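## Task

Lift the yellow can from the turntable and set it upright on the coaster, with every other can still standing in its place on the turntable.

## Robot and tools

ROBOT. Two six-joint arms, left_arm and right_arm, each ending in a two-finger gripper with a wrist camera. Joint order for every row and every per-joint list in results: waist, shoulder, elbow, forearm roll, wrist pitch, wrist roll. The waist sign is reversed on both arms, in what you send and in what comes back, and its range flips with it. Stated ranges in radians: elbow -2.792 to 2.792; all others -6.283 to 6.283 (real ends may differ by 0.010). Calibrated bases: left_arm at (+0.015, +0.525, 0) m, right_arm at (+0.093, -0.604, 0) m, each turned slightly about z. A camera stand sits behind the arms.

FRAME. Everything printed (hand position in metres, quat_wxyz, velocities in m/s and rad/s) is in the scene frame: origin at table-top height halfway between the nominal bases, +x out over the table, +z up, left_arm on +y. Arm names do not match image sides. Printed hand poses may be off by a few centimetres, more when reaching far. Gripper axes: fingers point along +z, they open and close along y. end_effector_position is the point between the pads when shut; fingertips sit about 33 mm further out (only 9 mm when fully open).

THE ROW. Each row holds 18 numbers, all in [-1, 1], always for both arms: left_arm's six joint values, then its gripper position, force_limit, speed; then the same nine for right_arm. Joint values are offsets, not poses: they count from the Joint targets the action (or move) started from, not from the previous row, so sending the same offset again moves further. Scale: 1.0 equals 1.553 rad for waist and shoulder, 2.33 rad for elbow, 2.913 rad for the three wrist joints. Send 0 for an arm's joints to keep it where its targets are. Gripper position is absolute: +1 fully open (140 mm), about -0.8 pads touching, -1 closes until blocked. force_limit from -1 (about 14 N) to +1 (about 58 N); speed -1 (about 30 mm/s) to +1 (250 mm/s); faster closes squeeze much harder. To leave a gripper unchanged, resend its last three gripper numbers; 0 is a real command.

TOOLS.
execute_actions(actions, cameras): actions is a list of actions; each action is a table of up to 15 rows, one per 1/30 s step, the last row repeated if shorter. An empty list returns state plus images. cameras: list of names, ["all"] or []. A call is refused if an action is malformed or would push a joint more than 0.010 rad beyond its range.
move(target, speed, blend, stop_force, zero, blocking, cameras): target is one 18-number row or a list of up to 15 rows; all offsets count from the same starting Joint targets. Joints are interpolated together toward the target angles, so the hand traces a curve and avoids nothing. speed in rad/s for the joint with farthest to go, 0.01 to 3.92, default 0.5 (one value or one per target). blend in rad rounds corners in a list; 0 stops at each. stop_force in N, 10 to 80, ends an arm's path when it feels that much resistance; use it with slow speed; it cannot sense light touches and fails near stretched or straight-wrist poses. zero (default true) re-zeroes the force before moving. blocking=false returns early (not allowed with stop_force). Whole move is capped near 10 s. Result adds a move: line: done, off_target, moving, held or fault, possibly limits=held.
wait(seconds 0 to 10, cameras): let time pass holding commands.
stop(cameras): brake a running move.
zoom_image(camera, region): camera is cam_head_left, cam_head_right, cam_left_wrist or cam_right_wrist; region [x0, y0, x1, y1] in pixels of its latest 896x504 image, at most 504 wide and high.
finished_scene(scene): scene number 1 or 2; irreversible, moves on to the next scene.

RESULTS. Joint positions, velocities, Joint targets (the base for your next offsets), Tool commands, Joint torques, External joint torques, Flange force (gripper axes, includes held weight, noisy). object_status: 0 moving, 1 blocked while opening, 2 blocked while closing (a grip; check for it), 3 reached position or pads met. position_measured is in counts: 3 open, about 75 = 100 mm, 139 = 60 mm, 200 = 20 mm, 230 pads met. Wrist depth: 7x7 grid of distances in mm per wrist camera, '-' when unknown. 'joint sent to its limit' and 'joint command not followed' (clearance check between arms) may appear. Results usually arrive with 4 control steps still to run ('Kept back'). Thinking time lets the scene run.

GRIPPING. Grip with the fingertip quarter of the pads; deeper grips let the fingers fold and hold narrow parts poorly. Fingertips pushed into a surface fold quietly. To tighten, raise force_limit and nudge position (-1 to -0.98); to loosen, open and reclose slowly.

AVOID. Any arm stop costs: 144 N on an arm or torque limits (elbow 140, wrist joints 39.6 N m) halt it 10 s; stiff arms fault if driven past a firm contact. Overheating from long stretched holds brakes an arm 30 to 60 s. Never let the arms press each other or a gripper close on the other arm. Do not drop or fling cans, knock over the other cans, or let anything leave the table. Move slowly near contact and release only when the can rests upright on the coaster.

Each tool is called after "Emit:" in YAML: its name, and indented under it one key for each argument.

## Session

Emit:
execute_actions:
  actions: []

Scene clock: 0.00 s.
left_arm: end_effector_position=(+0.4544, +0.2590, +0.3239) position_measured=3 object_status=3 end_effector_quat_wxyz=(-0.509, +0.796, +0.181, +0.272) | right_arm: end_effector_position=(+0.3655, -0.5567, +0.1549) position_measured=3 object_status=3 end_effector_quat_wxyz=(-0.385, +0.450, +0.806, +0.013)
Joint positions: left_arm=[1.026 0.331 1.815 0.797 1.964 -0.024] | right_arm=[0.2 0.113 2.205 0.221 1.589 -0.866]
Joint velocities: within noise
Joint torques (N m): no reading
External joint torques (N m): no reading
Flange force (N): no reading
Wrist depth (mm): cam_left_wrist=[- 2082 - - 2292 1677 476 / - - - - 712 507 417 / - - - 819 585 477 386 / 321 125 2939 801 543 143 363 / - 116 514 684 508 125 100 / - 407 466 601 466 384 - / - 447 474 547 475 357 -] | cam_right_wrist=[193 214 260 - - - 251 / 208 237 363 - - - - / 231 267 355 - - - - / 260 137 355 - 302 137 - / - 123 - - - 120 - / - 98 307 285 257 - 95 / - - - - - - -]
Joint targets: left_arm=[1.026 0.331 1.815 0.797 1.964 -0.024] | right_arm=[0.200 0.113 2.205 0.221 1.589 -0.866]
Tool commands: left_gripper/position=+1.0 left_gripper/force_limit=+1.0 left_gripper/speed=+1.0 right_gripper/position=+1.0 right_gripper/force_limit=+1.0 right_gripper/speed=+1.0

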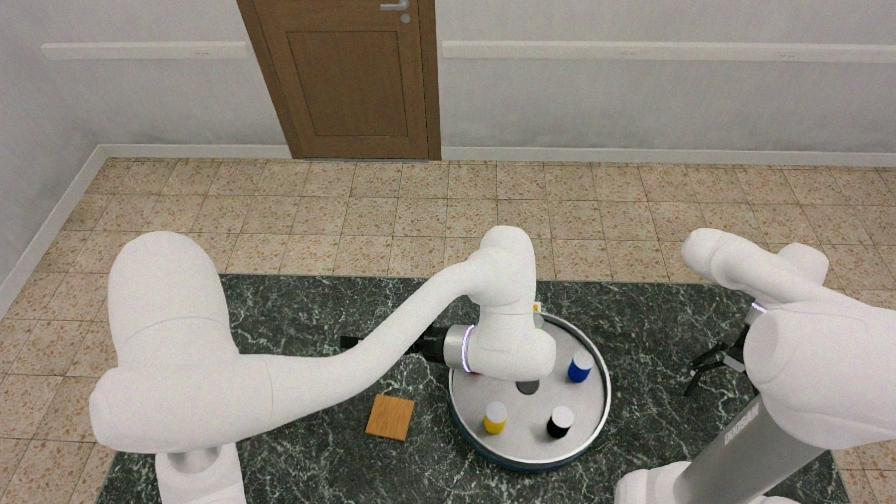

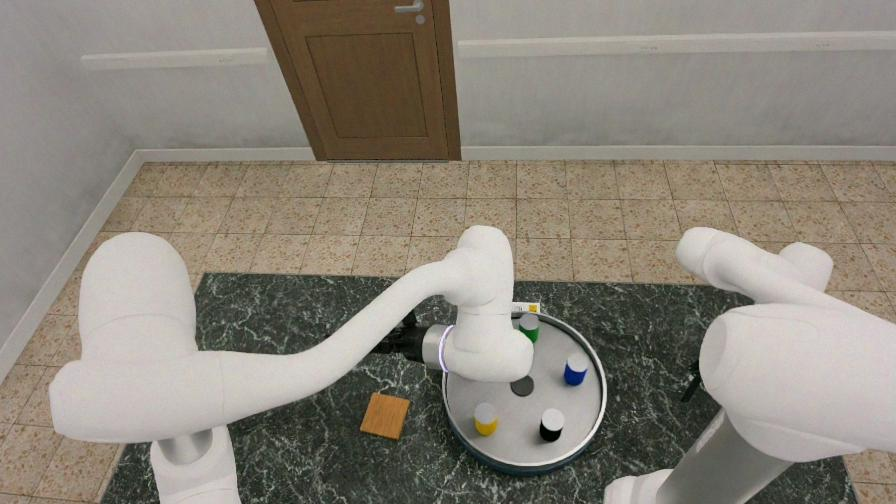

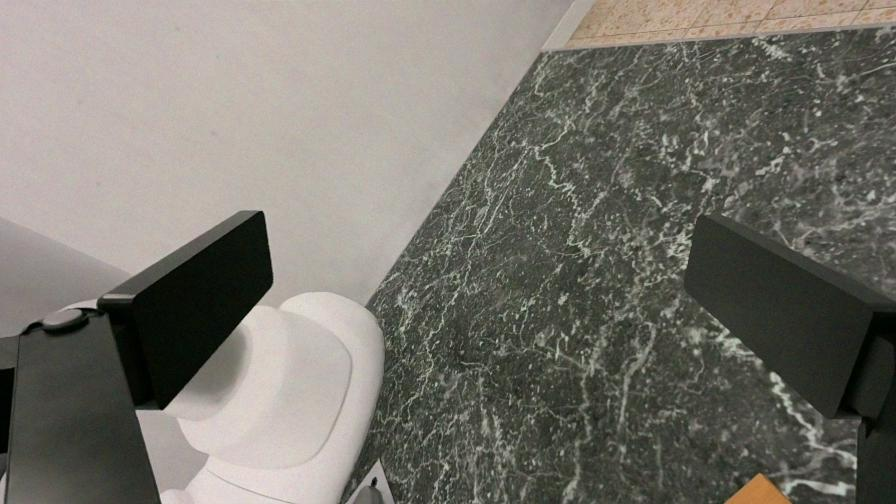

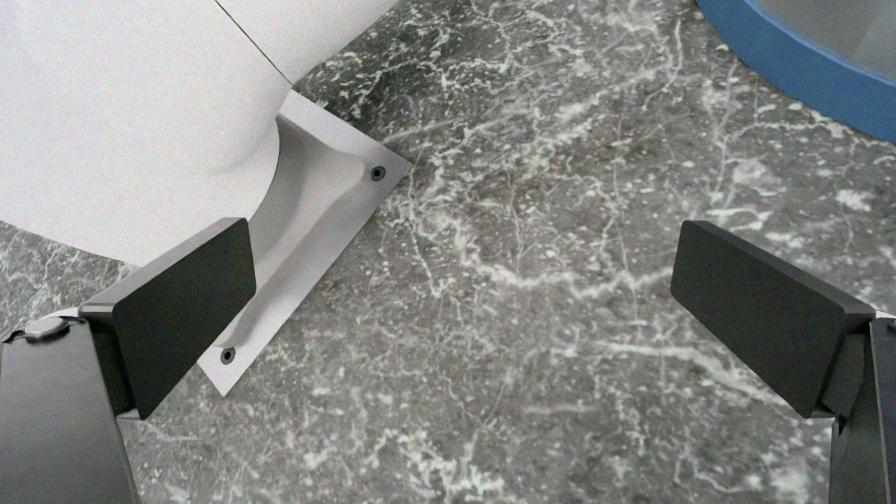

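Emit:
move:
  target: [-0.0293,-0.0736,-0.0609,-0.2736,-0.2445,0.0082,0.11,-1,0,0,0,0,0,0,0,1,1,1]
  speed: 1.0
  cameras: ["cam_left_wrist","cam_head_left","cam_head_right"]

Emit:
wait:
  seconds: 0.5
  cameras: ["cam_left_wrist"]

Emit:
wait:
  seconds: 0.7
  cameras: ["cam_left_wrist","cam_head_left"]

Emit:
wait:
  seconds: 0.7
  cameras: ["cam_left_wrist"]

Scene clock: 2.77 s.
left_arm: end_effector_position=(+0.3936, -0.0211, +0.2502) position_measured=115 object_status=3 end_effector_quat_wxyz=(+0.000, +0.962, +0.274, +0.000) | right_arm: end_effector_position=(+0.3655, -0.5567, +0.1549) position_measured=3 object_status=3 end_effector_quat_wxyz=(-0.385, +0.450, +0.806, +0.013)
Joint positions: left_arm=[0.981 0.216 1.673 0 1.252 0] | right_arm=[0.2 0.113 2.205 0.221 1.589 -0.866]
Joint torques (N m): left_arm=[-0.5 -60.2 -40.25 4.38 -0.24 0.18] | right_arm=[0.84 -39.03 -28.1 3.67 2.21 -0.24]
External joint torques (N m): left_arm=[0.53 -3.35 -0.4 -0.16 0.24 -0.18] | right_arm=[-0.84 -3.1 -2.13 -0.04 -0.27 0.22]
Flange force (N): left_arm=[-1.3 -4.3 -2.6] | right_arm=[5.2 -0.8 -2.8]
Wrist depth (mm): cam_left_wrist=[348 338 344 298 298 296 287 / 365 367 364 307 312 312 311 / 398 389 381 324 328 325 330 / 412 405 137 352 172 340 341 / - 81 117 372 338 90 90 / - 71 461 460 295 - 90 / - - - 496 509 - 70] | cam_right_wrist=[192 216 259 398 349 - 246 / 209 237 285 - 341 - 284 / 232 267 356 - - 286 - / 261 137 355 332 - 137 250 / - 123 - - - 120 88 / - 98 - - - 251 95 / - - 290 - - - -]
Joint targets: left_arm=[0.981 0.216 1.673 0.000 1.252 0.000] | right_arm=[0.200 0.113 2.205 0.221 1.589 -0.866]
move: done
Images, in order (width x height): cam_head_left 896x504, cam_head_right 896x504, cam_left_wrist 896x504.

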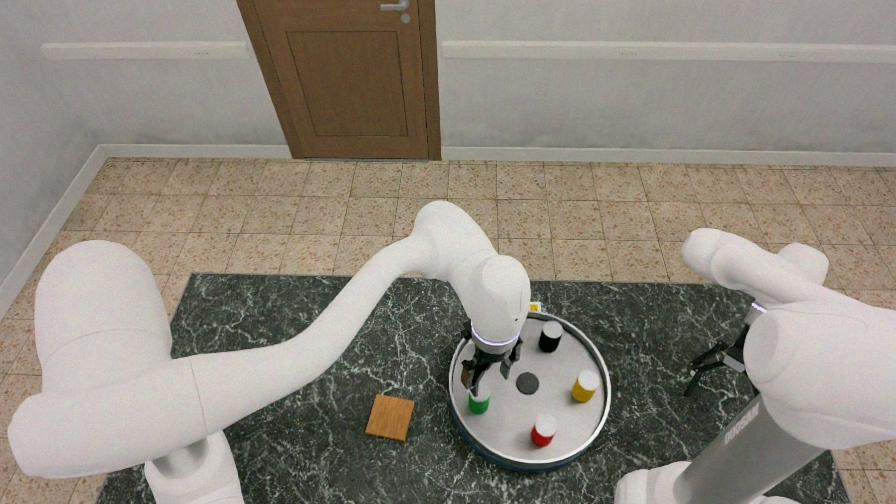

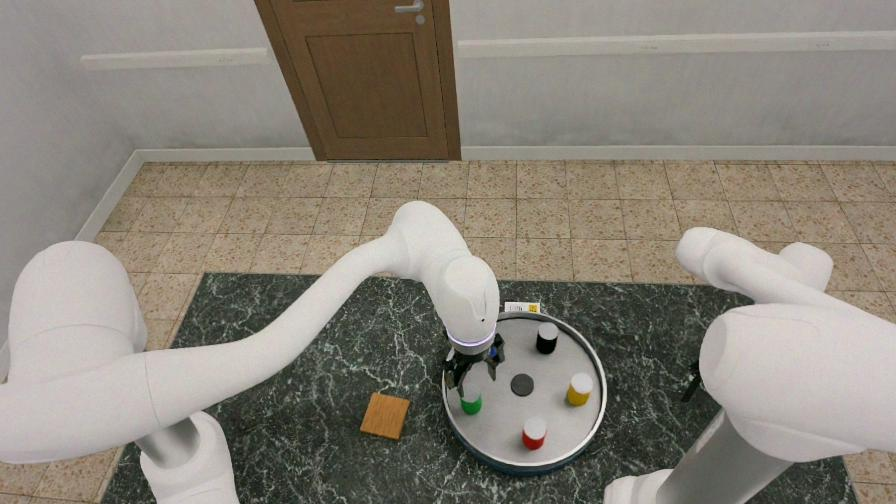

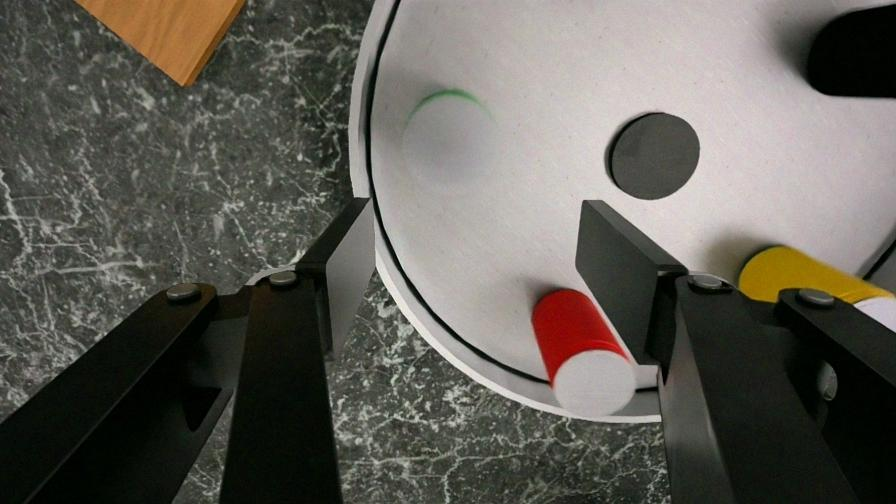

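Scene clock: 3.27 s.
left_arm: end_effector_position=(+0.3936, -0.0211, +0.2502) position_measured=115 object_status=3 end_effector_quat_wxyz=(+0.000, +0.962, +0.274, +0.000) | right_arm: end_effector_position=(+0.3655, -0.5567, +0.1549) position_measured=3 object_status=3 end_effector_quat_wxyz=(-0.385, +0.450, +0.806, +0.013)
Joint positions: left_arm=[0.981 0.216 1.673 0 1.252 0] | right_arm=[0.2 0.113 2.205 0.221 1.589 -0.866]
Joint torques (N m): left_arm=[-0.19 -61.01 -40.22 4.41 -0.13 0.19] | right_arm=[0.98 -39.2 -27.99 3.66 2.19 -0.16]
External joint torques (N m): left_arm=[0.32 -2.14 -0.43 -0.2 0.12 -0.19] | right_arm=[-0.98 -2.93 -2.22 -0.03 -0.25 0.14]
Flange force (N): left_arm=[-0.9 -2.4 -1.8] | right_arm=[5.1 -0.4 -2.9]
Wrist depth (mm): cam_left_wrist=[351 341 348 298 298 297 295 / 365 366 363 315 313 310 311 / 392 389 382 328 327 326 325 / 412 408 137 260 172 343 333 / 429 82 116 371 373 91 90 / - 71 456 466 389 - 90 / - - 499 499 - - 70] | cam_right_wrist=[193 217 260 - - - 247 / 208 237 395 - - - - / 231 267 355 - 325 - 270 / 261 137 355 - - 137 - / - 123 350 300 - 120 - / - 327 - 296 272 - 95 / - - - 268 252 - -]
Joint targets: left_arm=[0.981 0.216 1.673 0.000 1.252 0.000] | right_arm=[0.200 0.113 2.205 0.221 1.589 -0.866]
Tool commands: left_gripper/position=+0.11 left_gripper/force_limit=-1.0 left_gripper/speed=+0.0 right_gripper/position=+1.0 right_gripper/force_limit=+1.0 right_gripper/speed=+1.0
wait: 0.50 s; at rest by 0.17 s
Images, in order (width x height): cam_left_wrist 896x504.

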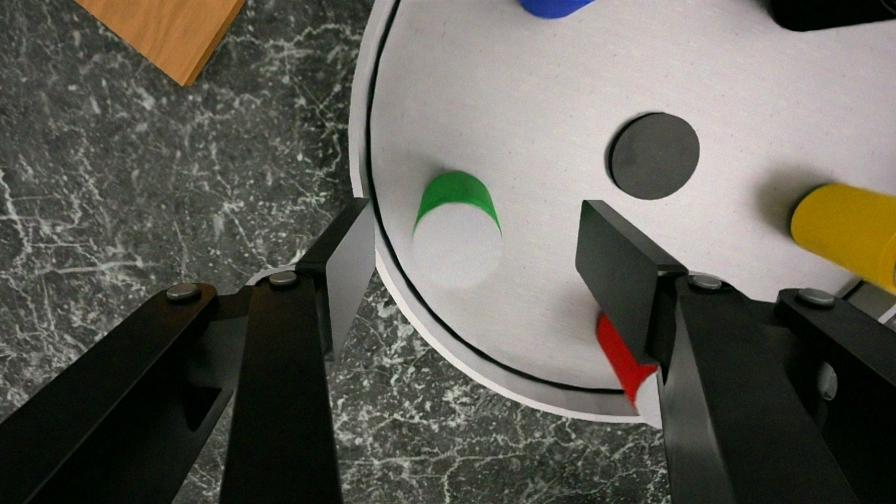

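Scene clock: 3.97 s.
left_arm: end_effector_position=(+0.3936, -0.0211, +0.2502) position_measured=115 object_status=3 end_effector_quat_wxyz=(+0.000, +0.962, +0.274, +0.000) | right_arm: end_effector_position=(+0.3655, -0.5567, +0.1549) position_measured=3 object_status=3 end_effector_quat_wxyz=(-0.385, +0.450, +0.806, +0.013)
Joint positions: left_arm=[0.981 0.216 1.673 0 1.252 0] | right_arm=[0.2 0.113 2.205 0.221 1.589 -0.866]
Joint torques (N m): left_arm=[-0.21 -60.76 -40.28 4.44 -0.14 0.16] | right_arm=[0.78 -39.27 -27.94 3.7 2.21 -0.27]
External joint torques (N m): left_arm=[0.49 -2.72 -0.43 -0.22 0.13 -0.16] | right_arm=[-0.78 -2.86 -2.29 -0.09 -0.28 0.25]
Flange force (N): left_arm=[-1.2 -3.3 -2.2] | right_arm=[4.7 -0.5 -3.1]
Wrist depth (mm): cam_left_wrist=[350 340 343 292 296 296 296 / 367 368 363 313 313 312 305 / 389 389 382 332 329 326 328 / 412 411 137 347 171 342 348 / 429 82 116 364 281 90 90 / - 71 457 462 389 - 90 / - - 494 501 496 - 70] | cam_right_wrist=[193 217 259 - 359 - 240 / 208 235 317 - 337 - - / 231 268 355 345 314 - 257 / 267 137 348 327 296 137 - / - 123 350 - - 120 - / - 99 313 - - - 95 / - - - 272 - 232 -]
Joint targets: left_arm=[0.981 0.216 1.673 0.000 1.252 0.000] | right_arm=[0.200 0.113 2.205 0.221 1.589 -0.866]
Tool commands: left_gripper/position=+0.11 left_gripper/force_limit=-1.0 left_gripper/speed=+0.0 right_gripper/position=+1.0 right_gripper/force_limit=+1.0 right_gripper/speed=+1.0
wait: 0.70 s; at rest by 0.17 s
Images, in order (width x height): cam_head_left 896x504, cam_left_wrist 896x504.

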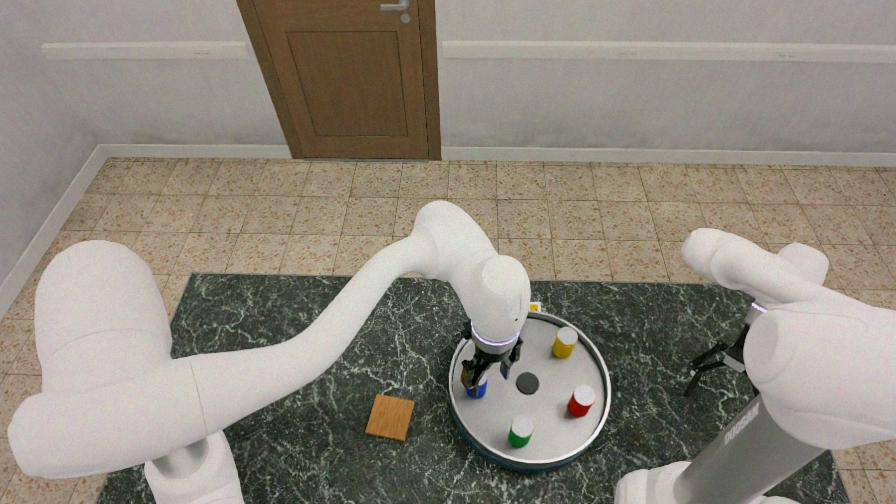

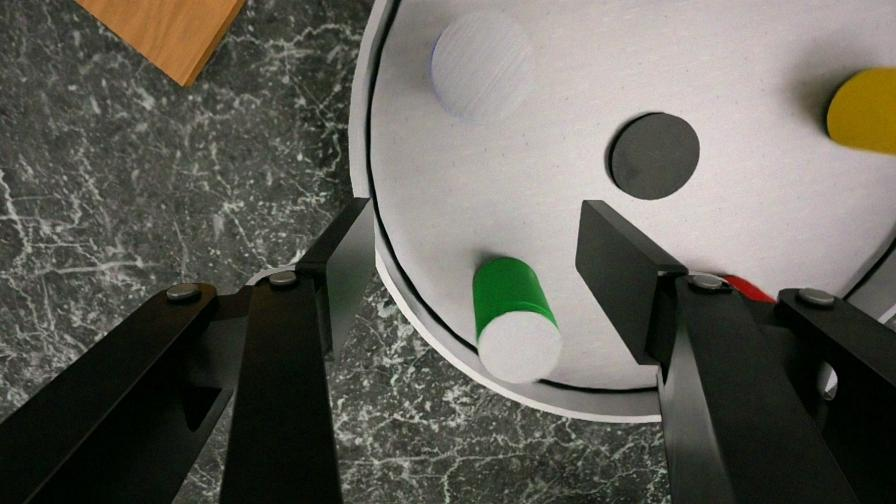

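Scene clock: 4.67 s.
left_arm: end_effector_position=(+0.3936, -0.0211, +0.2502) position_measured=115 object_status=3 end_effector_quat_wxyz=(+0.000, +0.962, +0.274, +0.000) | right_arm: end_effector_position=(+0.3655, -0.5567, +0.1549) position_measured=3 object_status=3 end_effector_quat_wxyz=(-0.385, +0.450, +0.806, +0.013)
Joint positions: left_arm=[0.981 0.216 1.673 0 1.252 0] | right_arm=[0.2 0.113 2.205 0.221 1.589 -0.866]
Joint torques (N m): left_arm=[-0.25 -60.8 -40.23 4.45 -0.11 0.17] | right_arm=[1.06 -39.2 -28.14 3.73 2.24 -0.24]
External joint torques (N m): left_arm=[0.46 -2.29 -0.39 -0.25 0.1 -0.17] | right_arm=[-1.06 -2.94 -2.12 -0.1 -0.3 0.22]
Flange force (N): left_arm=[-1.1 -2.7 -1.8] | right_arm=[5.2 -0.3 -2.7]
Wrist depth (mm): cam_left_wrist=[349 341 345 297 298 297 294 / 367 366 362 312 313 312 311 / 390 388 384 300 327 326 328 / 419 410 137 350 171 345 303 / - 81 116 370 368 90 90 / - 71 461 453 379 - 90 / - - 499 501 498 - 70] | cam_right_wrist=[193 216 258 419 - 324 247 / 208 237 361 - - - - / 230 267 354 - - - 271 / 259 138 355 332 - 137 - / - 123 - - - 120 - / - 99 - - - - 95 / - - - 271 251 - -]
Joint targets: left_arm=[0.981 0.216 1.673 0.000 1.252 0.000] | right_arm=[0.200 0.113 2.205 0.221 1.589 -0.866]
Tool commands: left_gripper/position=+0.11 left_gripper/force_limit=-1.0 left_gripper/speed=+0.0 right_gripper/position=+1.0 right_gripper/force_limit=+1.0 right_gripper/speed=+1.0
wait: 0.70 s; at rest by 0.17 s
Images, in order (width x height): cam_left_wrist 896x504.

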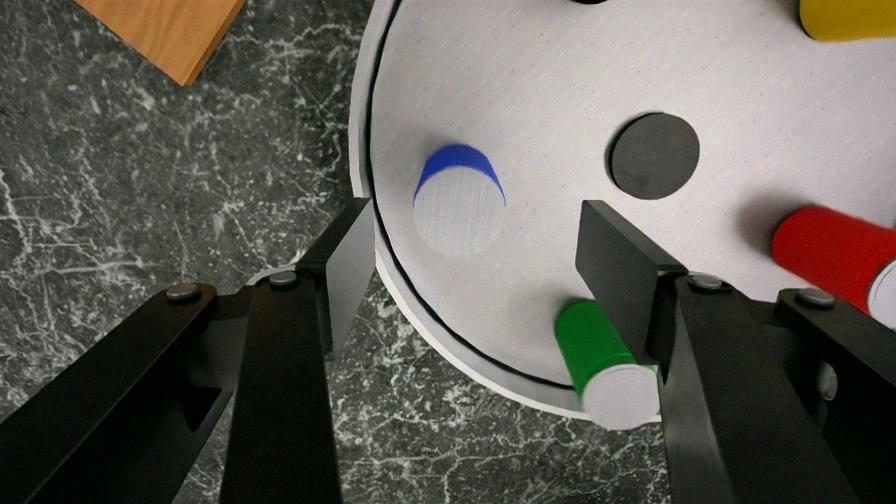

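Emit:
move:
  target: [0,0.038,0.051,0,-0.0611,0,0.11,-1,0,0,0,0,0,0,0,1,1,1]
  speed: 0.5

Scene clock: 6.47 s.
left_arm: end_effector_position=(+0.3916, -0.0178, +0.1502) position_measured=115 object_status=3 end_effector_quat_wxyz=(+0.000, +0.962, +0.274, +0.000) | right_arm: end_effector_position=(+0.3655, -0.5567, +0.1549) position_measured=3 object_status=3 end_effector_quat_wxyz=(-0.385, +0.450, +0.806, +0.013)
Joint positions: left_arm=[0.981 0.275 1.792 0 1.074 0] | right_arm=[0.2 0.113 2.205 0.221 1.589 -0.866]
Joint torques (N m): left_arm=[-0.51 -63.09 -36.42 4.12 -0.15 0.16] | right_arm=[1.08 -39.5 -27.95 3.73 2.14 -0.25]
External joint torques (N m): left_arm=[0.57 -3.25 -1.18 -0.22 0.15 -0.16] | right_arm=[-1.07 -2.64 -2.32 -0.1 -0.21 0.23]
Flange force (N): left_arm=[-1.2 -2.4 -4.0] | right_arm=[4.9 0.2 -3.2]
Wrist depth (mm): cam_left_wrist=[248 258 212 207 207 206 206 / 271 270 221 219 218 218 217 / 287 286 231 230 230 224 226 / 302 304 138 208 171 237 242 / - 81 116 162 160 90 90 / - 71 343 262 277 - 90 / - - 366 363 289 - 70] | cam_right_wrist=[193 216 257 - 348 - 248 / 208 237 339 385 330 - - / 236 268 355 344 314 - - / 260 137 350 - - 137 249 / - 123 343 298 277 128 - / - 105 308 - 258 - 95 / - - 304 - - - -]
Joint targets: left_arm=[0.981 0.275 1.792 0.000 1.074 0.000] | right_arm=[0.200 0.113 2.205 0.221 1.589 -0.866]
move: done

Emit:
wait:
  seconds: 0.95

Emit:
move:
  target: [0.05,0.0,0.0,0,0.0,0,-1,-1,-0.2,0,0,0,0,0,0,1,1,1]
  speed: 0.151
  cameras: ["cam_left_wrist"]

Scene clock: 7.60 s.
left_arm: end_effector_position=(+0.3916, -0.0178, +0.1502) position_measured=115 object_status=3 end_effector_quat_wxyz=(+0.000, +0.962, +0.274, +0.000) | right_arm: end_effector_position=(+0.3655, -0.5567, +0.1549) position_measured=3 object_status=3 end_effector_quat_wxyz=(-0.385, +0.450, +0.806, +0.013)
Joint positions: left_arm=[0.981 0.275 1.792 0 1.074 0] | right_arm=[0.2 0.113 2.205 0.221 1.589 -0.866]
Joint torques (N m): left_arm=[-0.25 -63.31 -37.16 4.09 -0.12 0.19] | right_arm=[0.59 -39.11 -28.07 3.68 2.24 -0.25]
External joint torques (N m): left_arm=[0.34 -3.02 -0.5 -0.19 0.1 -0.19] | right_arm=[-0.59 -3.01 -2.11 -0.07 -0.3 0.23]
Flange force (N): left_arm=[-1.0 -3.4 -3.1] | right_arm=[4.7 -1.1 -2.8]
Wrist depth (mm): cam_left_wrist=[247 257 212 208 208 206 206 / 272 270 222 216 217 217 216 / 287 286 229 142 227 224 225 / 305 304 137 151 150 238 242 / 316 81 116 260 259 90 90 / - 71 344 274 269 - 90 / - - 368 364 283 - 70] | cam_right_wrist=[193 216 247 - 370 - 249 / 208 238 390 393 - - - / 228 266 357 - - 278 - / - 138 350 - 315 137 - / - 123 - - - 120 - / - 99 - 302 - - 95 / - - - - 259 - -]
Joint targets: left_arm=[0.981 0.275 1.792 0.000 1.074 0.000] | right_arm=[0.200 0.113 2.205 0.221 1.589 -0.866]
Tool commands: left_gripper/position=+0.11 left_gripper/force_limit=-1.0 left_gripper/speed=+0.0 right_gripper/position=+1.0 right_gripper/force_limit=+1.0 right_gripper/speed=+1.0
wait: 0.97 s; at rest from the start

Scene clock: 8.43 s.
left_arm: end_effector_position=(+0.3484, -0.0454, +0.1502) position_measured=155 object_status=2 end_effector_quat_wxyz=(+0.000, +0.972, +0.236, +0.000) | right_arm: end_effector_position=(+0.3655, -0.5567, +0.1549) position_measured=3 object_status=3 end_effector_quat_wxyz=(-0.385, +0.450, +0.806, +0.013)
Joint positions: left_arm=[1.058 0.275 1.792 0 1.074 0] | right_arm=[0.2 0.113 2.205 0.221 1.589 -0.866]
Joint torques (N m): left_arm=[-1.65 -53.93 -28.73 5.23 0.44 0.16] | right_arm=[0.93 -39 -28.05 3.73 2.14 -0.29]
External joint torques (N m): left_arm=[1.31 -12.4 -8.84 -1.32 -0.44 -0.16] | right_arm=[-0.93 -3.14 -2.19 -0.11 -0.21 0.27]
Flange force (N): left_arm=[-2.3 -1.0 -17.6] | right_arm=[5.4 -0.8 -3.0]
Wrist depth (mm): cam_left_wrist=[258 257 209 208 207 202 202 / 272 270 217 219 218 218 216 / 286 285 231 166 230 230 229 / 305 303 207 150 148 243 240 / 321 81 92 246 148 92 186 / - 69 - 341 268 - - / - 70 - 367 - - 69] | cam_right_wrist=[193 218 257 - 352 331 246 / 208 236 357 - - - - / 231 268 357 - - 286 - / 259 137 352 316 - 137 - / - 123 - 303 290 120 - / - 337 - - - - 95 / - - 295 - 256 - -]
Joint targets: left_arm=[1.058 0.275 1.792 0.000 1.074 0.000] | right_arm=[0.200 0.113 2.205 0.221 1.589 -0.866]
move: done
Images, in order (width x height): cam_left_wrist 896x504.

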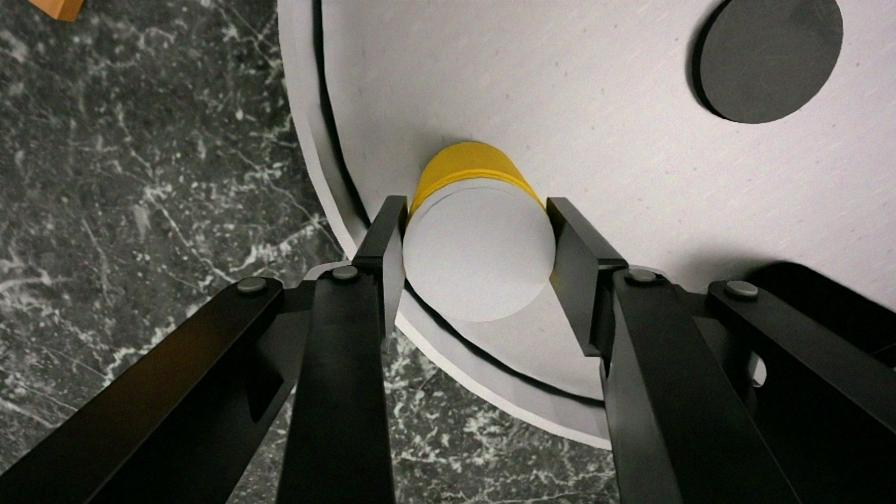

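Emit:
move:
  target: [0,-0.0522,-0.0792,0,0.0912,0,-1,-1,-0.2,0,0,0,0,0,0,1,1,1]
  speed: 0.5
  cameras: ["cam_left_wrist"]

Scene clock: 9.50 s.
left_arm: end_effector_position=(+0.3501, -0.0488, +0.3001) position_measured=155 object_status=2 end_effector_quat_wxyz=(+0.000, +0.972, +0.236, +0.000) | right_arm: end_effector_position=(+0.3655, -0.5567, +0.1549) position_measured=3 object_status=3 end_effector_quat_wxyz=(-0.385, +0.450, +0.806, +0.013)
Joint positions: left_arm=[1.058 0.194 1.608 0 1.339 0] | right_arm=[0.2 0.113 2.205 0.221 1.589 -0.866]
Joint torques (N m): left_arm=[-0.1 -59.94 -41.74 4.54 -0.27 0.14] | right_arm=[0.79 -39.44 -27.93 3.72 2.17 -0.22]
External joint torques (N m): left_arm=[-0.25 -2.47 0.07 -0.2 0.27 -0.14] | right_arm=[-0.79 -2.71 -2.37 -0.09 -0.23 0.21]
Flange force (N): left_arm=[0.0 -3.9 -1.3] | right_arm=[4.5 -0.3 -3.3]
Wrist depth (mm): cam_left_wrist=[395 396 387 343 338 338 340 / 417 414 412 353 360 359 351 / 436 438 438 160 377 379 310 / 467 464 121 151 148 398 451 / 491 81 92 491 126 91 472 / - 69 - 509 - - - / - 70 - 586 - - 69] | cam_right_wrist=[194 216 259 - - 298 247 / 208 237 380 - - - - / 230 267 353 - - - - / 261 134 353 322 - 137 244 / - 114 - - 278 127 88 / - 329 - - 259 250 95 / - - - - - - -]
Joint targets: left_arm=[1.058 0.194 1.608 0.000 1.339 0.000] | right_arm=[0.200 0.113 2.205 0.221 1.589 -0.866]
move: done
Images, in order (width x height): cam_left_wrist 896x504.

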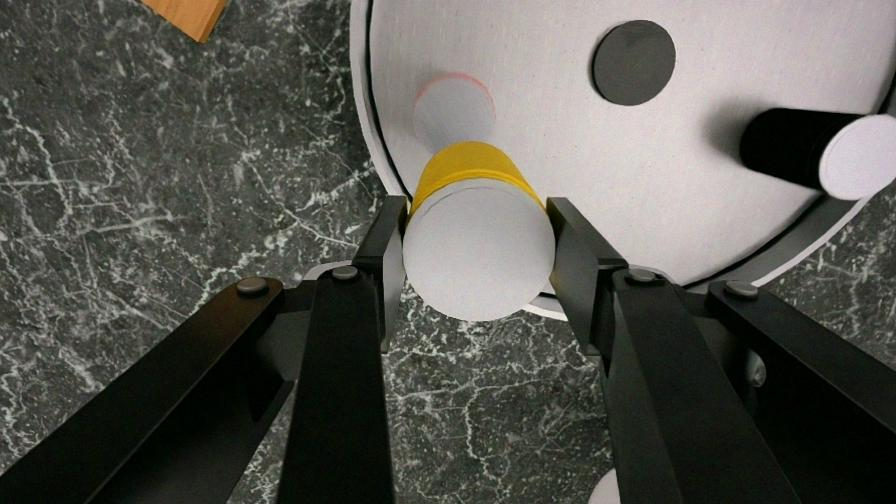

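Emit:
move:
  target: [-0.2155,-0.1681,0.1851,0,-0.0585,0,-1,-1,-0.2,0,0,0,0,0,0,1,1,1]
  speed: 0.7
  cameras: ["cam_left_wrist","cam_head_left"]

Scene clock: 11.00 s.
left_arm: end_effector_position=(+0.3819, +0.2244, +0.2202) position_measured=155 object_status=2 end_effector_quat_wxyz=(+0.000, +0.919, +0.395, +0.000) | right_arm: end_effector_position=(+0.3655, -0.5567, +0.1549) position_measured=3 object_status=3 end_effector_quat_wxyz=(-0.385, +0.450, +0.806, +0.013)
Joint positions: left_arm=[0.724 -0.067 2.039 0 1.169 0] | right_arm=[0.2 0.113 2.205 0.221 1.589 -0.866]
Joint torques (N m): left_arm=[-0.93 -31.71 -39.83 4.28 -0.14 0.16] | right_arm=[0.55 -39.66 -28.01 3.69 2.2 -0.27]
External joint torques (N m): left_arm=[0.96 -0.52 0.44 -0.2 0.13 -0.16] | right_arm=[-0.54 -2.5 -2.32 -0.06 -0.27 0.26]
Flange force (N): left_arm=[-2.5 -1.6 -0.1] | right_arm=[3.9 -0.3 -3.3]
Wrist depth (mm): cam_left_wrist=[322 321 319 319 318 317 317 / 339 340 338 328 335 333 332 / 353 356 356 159 345 346 300 / 380 379 370 151 147 303 313 / 400 81 92 404 126 91 327 / - 69 - 428 - - - / - 70 - 458 - - 69] | cam_right_wrist=[193 216 249 - - 320 246 / 208 236 361 375 - 303 - / 231 268 355 347 - 308 - / 260 138 346 - - 137 - / - 123 - - - 120 - / - 106 - 274 - - 95 / - 317 293 - - - -]
Joint targets: left_arm=[0.723 -0.067 2.039 0.000 1.169 0.000] | right_arm=[0.200 0.113 2.205 0.221 1.589 -0.866]
move: done
Images, in order (width x height): cam_head_left 896x504, cam_left_wrist 896x504.

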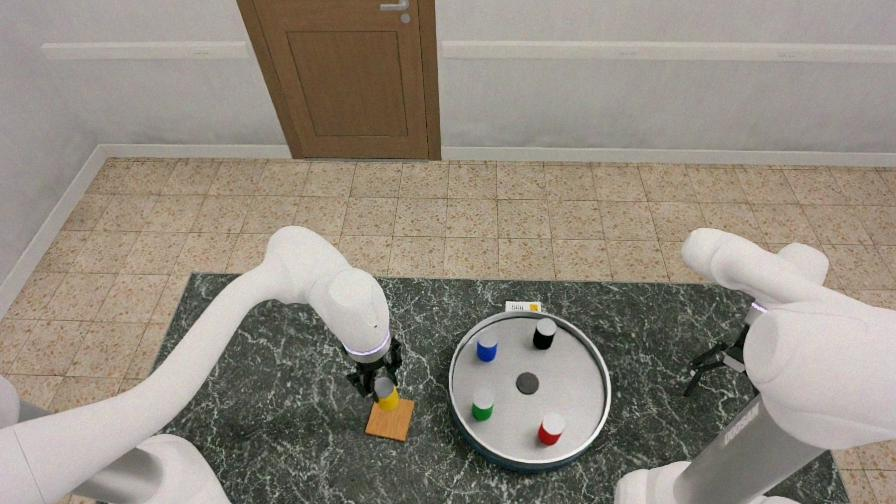

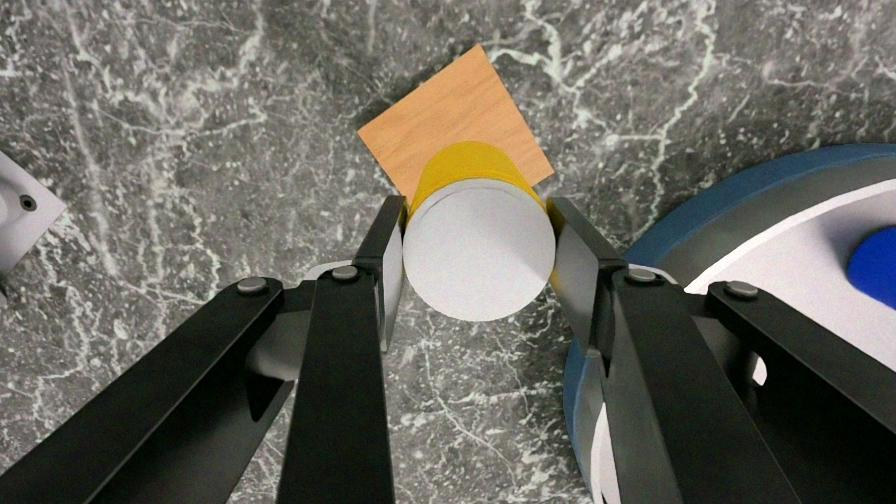

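Emit:
move:
  target: [-0.003,0.0511,0.0503,0,-0.0675,0,-1,-1,-0.2,0,0,0,0,0,0,1,1,1]
  speed: 0.4

Emit:
move:
  target: [0,0.0222,0.0130,0,-0.0223,0,-1,-1,-0.2,0,0,0,0,0,0,1,1,1]
  speed: 0.05
  stop_force: 10
  cameras: ["cam_left_wrist"]

Scene clock: 12.37 s.
left_arm: end_effector_position=(+0.3808, +0.2285, +0.1253) position_measured=155 object_status=2 end_effector_quat_wxyz=(+0.000, +0.918, +0.397, +0.000) | right_arm: end_effector_position=(+0.3655, -0.5567, +0.1549) position_measured=3 object_status=3 end_effector_quat_wxyz=(-0.385, +0.450, +0.806, +0.013)
Joint positions: left_arm=[0.719 0.013 2.156 0 0.972 0] | right_arm=[0.2 0.113 2.205 0.221 1.589 -0.866]
Joint torques (N m): left_arm=[-0.17 -35.7 -35.79 3.91 -0.23 0.22] | right_arm=[0.44 -39.59 -28.07 3.71 2.16 -0.23]
External joint torques (N m): left_arm=[0.16 -0.97 0.39 -0.24 0.22 -0.22] | right_arm=[-0.44 -2.54 -2.13 -0.1 -0.22 0.21]
Flange force (N): left_arm=[-1.0 -2.2 -1.1] | right_arm=[3.9 -0.8 -3.1]
Wrist depth (mm): cam_left_wrist=[236 235 233 232 232 232 232 / 248 248 246 237 243 245 244 / 262 261 258 165 253 259 258 / 278 276 270 151 148 271 239 / 292 81 92 293 126 92 206 / - 69 - 314 311 - - / - 70 - 335 - - 69] | cam_right_wrist=[193 211 275 - 356 - 249 / 208 237 402 359 - - - / 232 268 354 - - 293 - / 260 137 355 - - 136 - / - 123 339 304 - 120 - / - 106 320 - - - 95 / - - 296 265 249 - -]
Joint targets: left_arm=[0.719 0.013 2.156 0.000 0.972 0.000] | right_arm=[0.200 0.113 2.205 0.221 1.589 -0.866]
move: done

Scene clock: 13.70 s.
left_arm: end_effector_position=(+0.3811, +0.2282, +0.1082) position_measured=155 object_status=2 end_effector_quat_wxyz=(+0.000, +0.918, +0.397, +0.000) | right_arm: end_effector_position=(+0.3655, -0.5567, +0.1549) position_measured=3 object_status=3 end_effector_quat_wxyz=(-0.385, +0.450, +0.806, +0.013)
Joint positions: left_arm=[0.719 0.032 2.173 0 0.935 0] | right_arm=[0.2 0.113 2.205 0.221 1.589 -0.866]
Joint torques (N m): left_arm=[-0.35 -20.5 -21.29 3.84 -1.87 0.17] | right_arm=[0.87 -38.89 -28.09 3.65 2.17 -0.23]
External joint torques (N m): left_arm=[0.44 -17.53 -13.29 -0.26 1.85 -0.17] | right_arm=[-0.87 -3.23 -2.13 -0.03 -0.23 0.22]
Flange force (N): left_arm=[-1.7 -5.6 -37.8] | right_arm=[5.5 -1.0 -2.9]
Wrist depth (mm): cam_left_wrist=[219 220 219 215 217 217 217 / 231 231 230 219 226 228 228 / 245 244 240 168 235 242 241 / 260 257 252 150 148 256 246 / 274 81 92 274 126 91 201 / - 69 - 291 - - - / - 70 - 314 - - 69] | cam_right_wrist=[193 218 251 400 - 299 241 / 208 237 347 - - 302 279 / 229 267 357 - - - 272 / 267 137 351 326 - 137 - / - 123 - - 280 120 - / - 343 - - 267 - 95 / - 325 - - - - -]
Joint targets: left_arm=[0.719 0.032 2.173 0.000 0.935 0.000] | right_arm=[0.200 0.113 2.205 0.221 1.589 -0.866]
move: contact (left_arm); left_arm: the wrist pitch is farthest, 0.028 rad from its target
Images, in order (width x height): cam_left_wrist 896x504.

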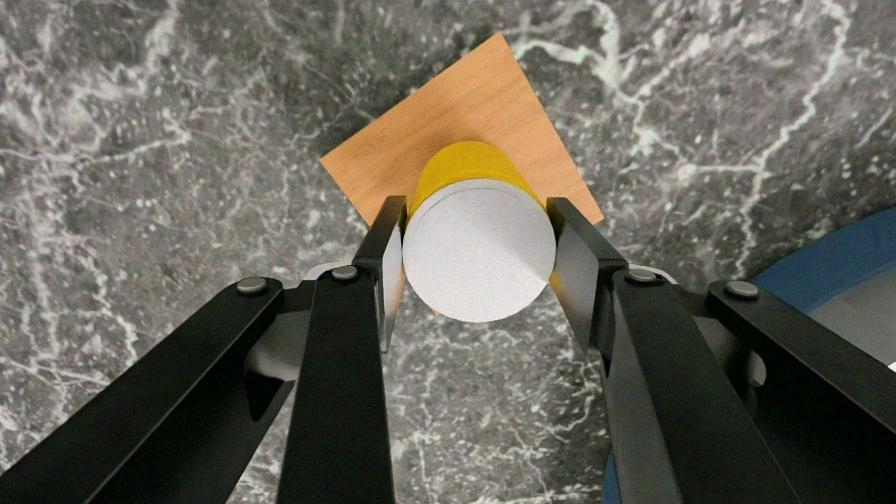

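Emit:
move:
  target:
    - [0,-0.0008,-0.0005,0,0.0008,0,0.11,-1,-0.6,0,0,0,0,0,0,1,1,1]
    - [0,-0.0633,-0.0576,0,0.0803,0,0.11,-1,-0.6,0,0,0,0,0,0,1,1,1]
  speed: 0.45
  cameras: ["cam_left_wrist","cam_head_left"]

Scene clock: 15.47 s.
left_arm: end_effector_position=(+0.3832, +0.2262, +0.2198) position_measured=115 object_status=3 end_effector_quat_wxyz=(+0.000, +0.918, +0.397, +0.000) | right_arm: end_effector_position=(+0.3655, -0.5567, +0.1549) position_measured=3 object_status=3 end_effector_quat_wxyz=(-0.385, +0.450, +0.806, +0.013)
Joint positions: left_arm=[0.719 -0.066 2.039 0 1.169 0] | right_arm=[0.2 0.113 2.205 0.221 1.589 -0.866]
Joint torques (N m): left_arm=[-0.33 -31.2 -38.9 4.35 -0.05 0.13] | right_arm=[1.1 -39.73 -27.83 3.69 2.17 -0.29]
External joint torques (N m): left_arm=[0.47 -1.04 -0.49 -0.27 0.04 -0.13] | right_arm=[-1.11 -2.38 -2.33 -0.07 -0.23 0.27]
Flange force (N): left_arm=[-1.3 -1.0 -1.4] | right_arm=[4.5 0.7 -3.1]
Wrist depth (mm): cam_left_wrist=[322 322 319 319 318 316 317 / 339 336 335 328 336 334 334 / 356 356 354 257 348 349 300 / 381 378 138 377 171 297 316 / 393 81 116 400 395 91 90 / - 71 423 428 421 - 90 / - - 454 457 457 - 70] | cam_right_wrist=[193 216 260 394 - - 248 / 209 236 381 381 360 - - / 231 267 355 - 317 - - / 261 137 353 - - 137 - / - 123 333 303 - 128 - / - 106 311 290 271 245 95 / - - - - - 235 -]
Joint targets: left_arm=[0.719 -0.066 2.039 0.000 1.169 0.000] | right_arm=[0.200 0.113 2.205 0.221 1.589 -0.866]
move: done
Images, in order (width x height): cam_head_left 896x504, cam_left_wrist 896x504.

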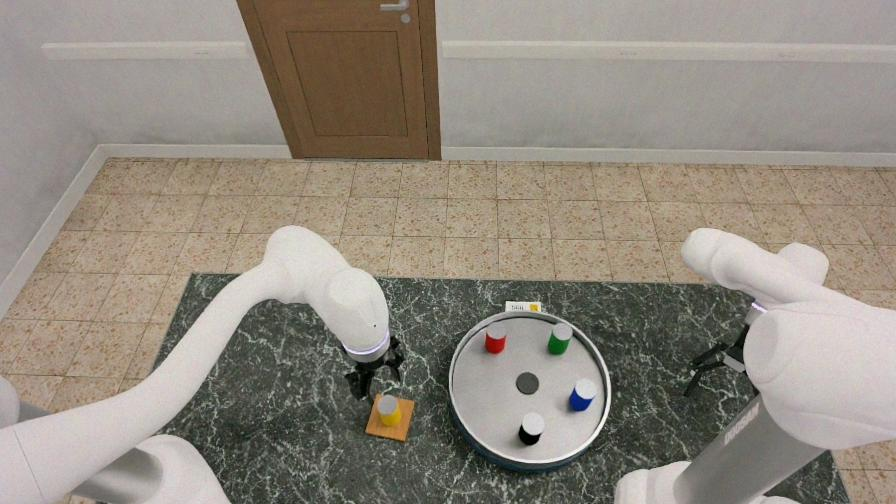

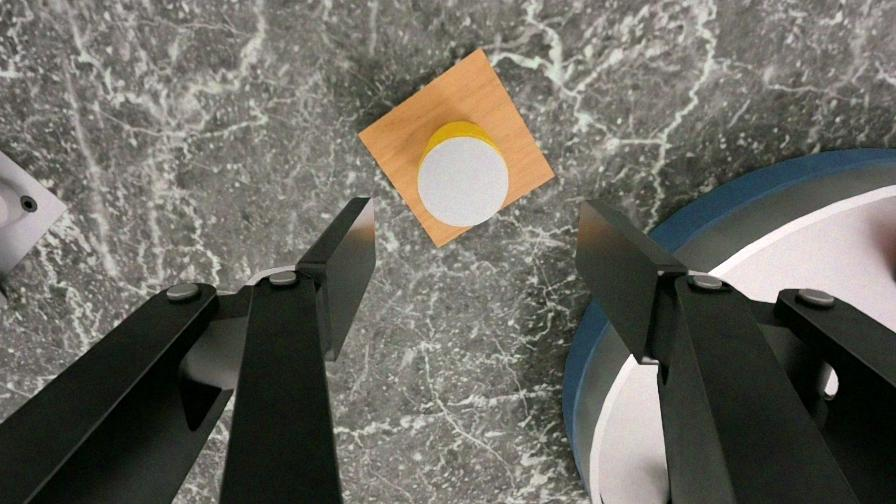

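Emit:
finished_scene:
  scene: 2

The scene is finished: the task was done.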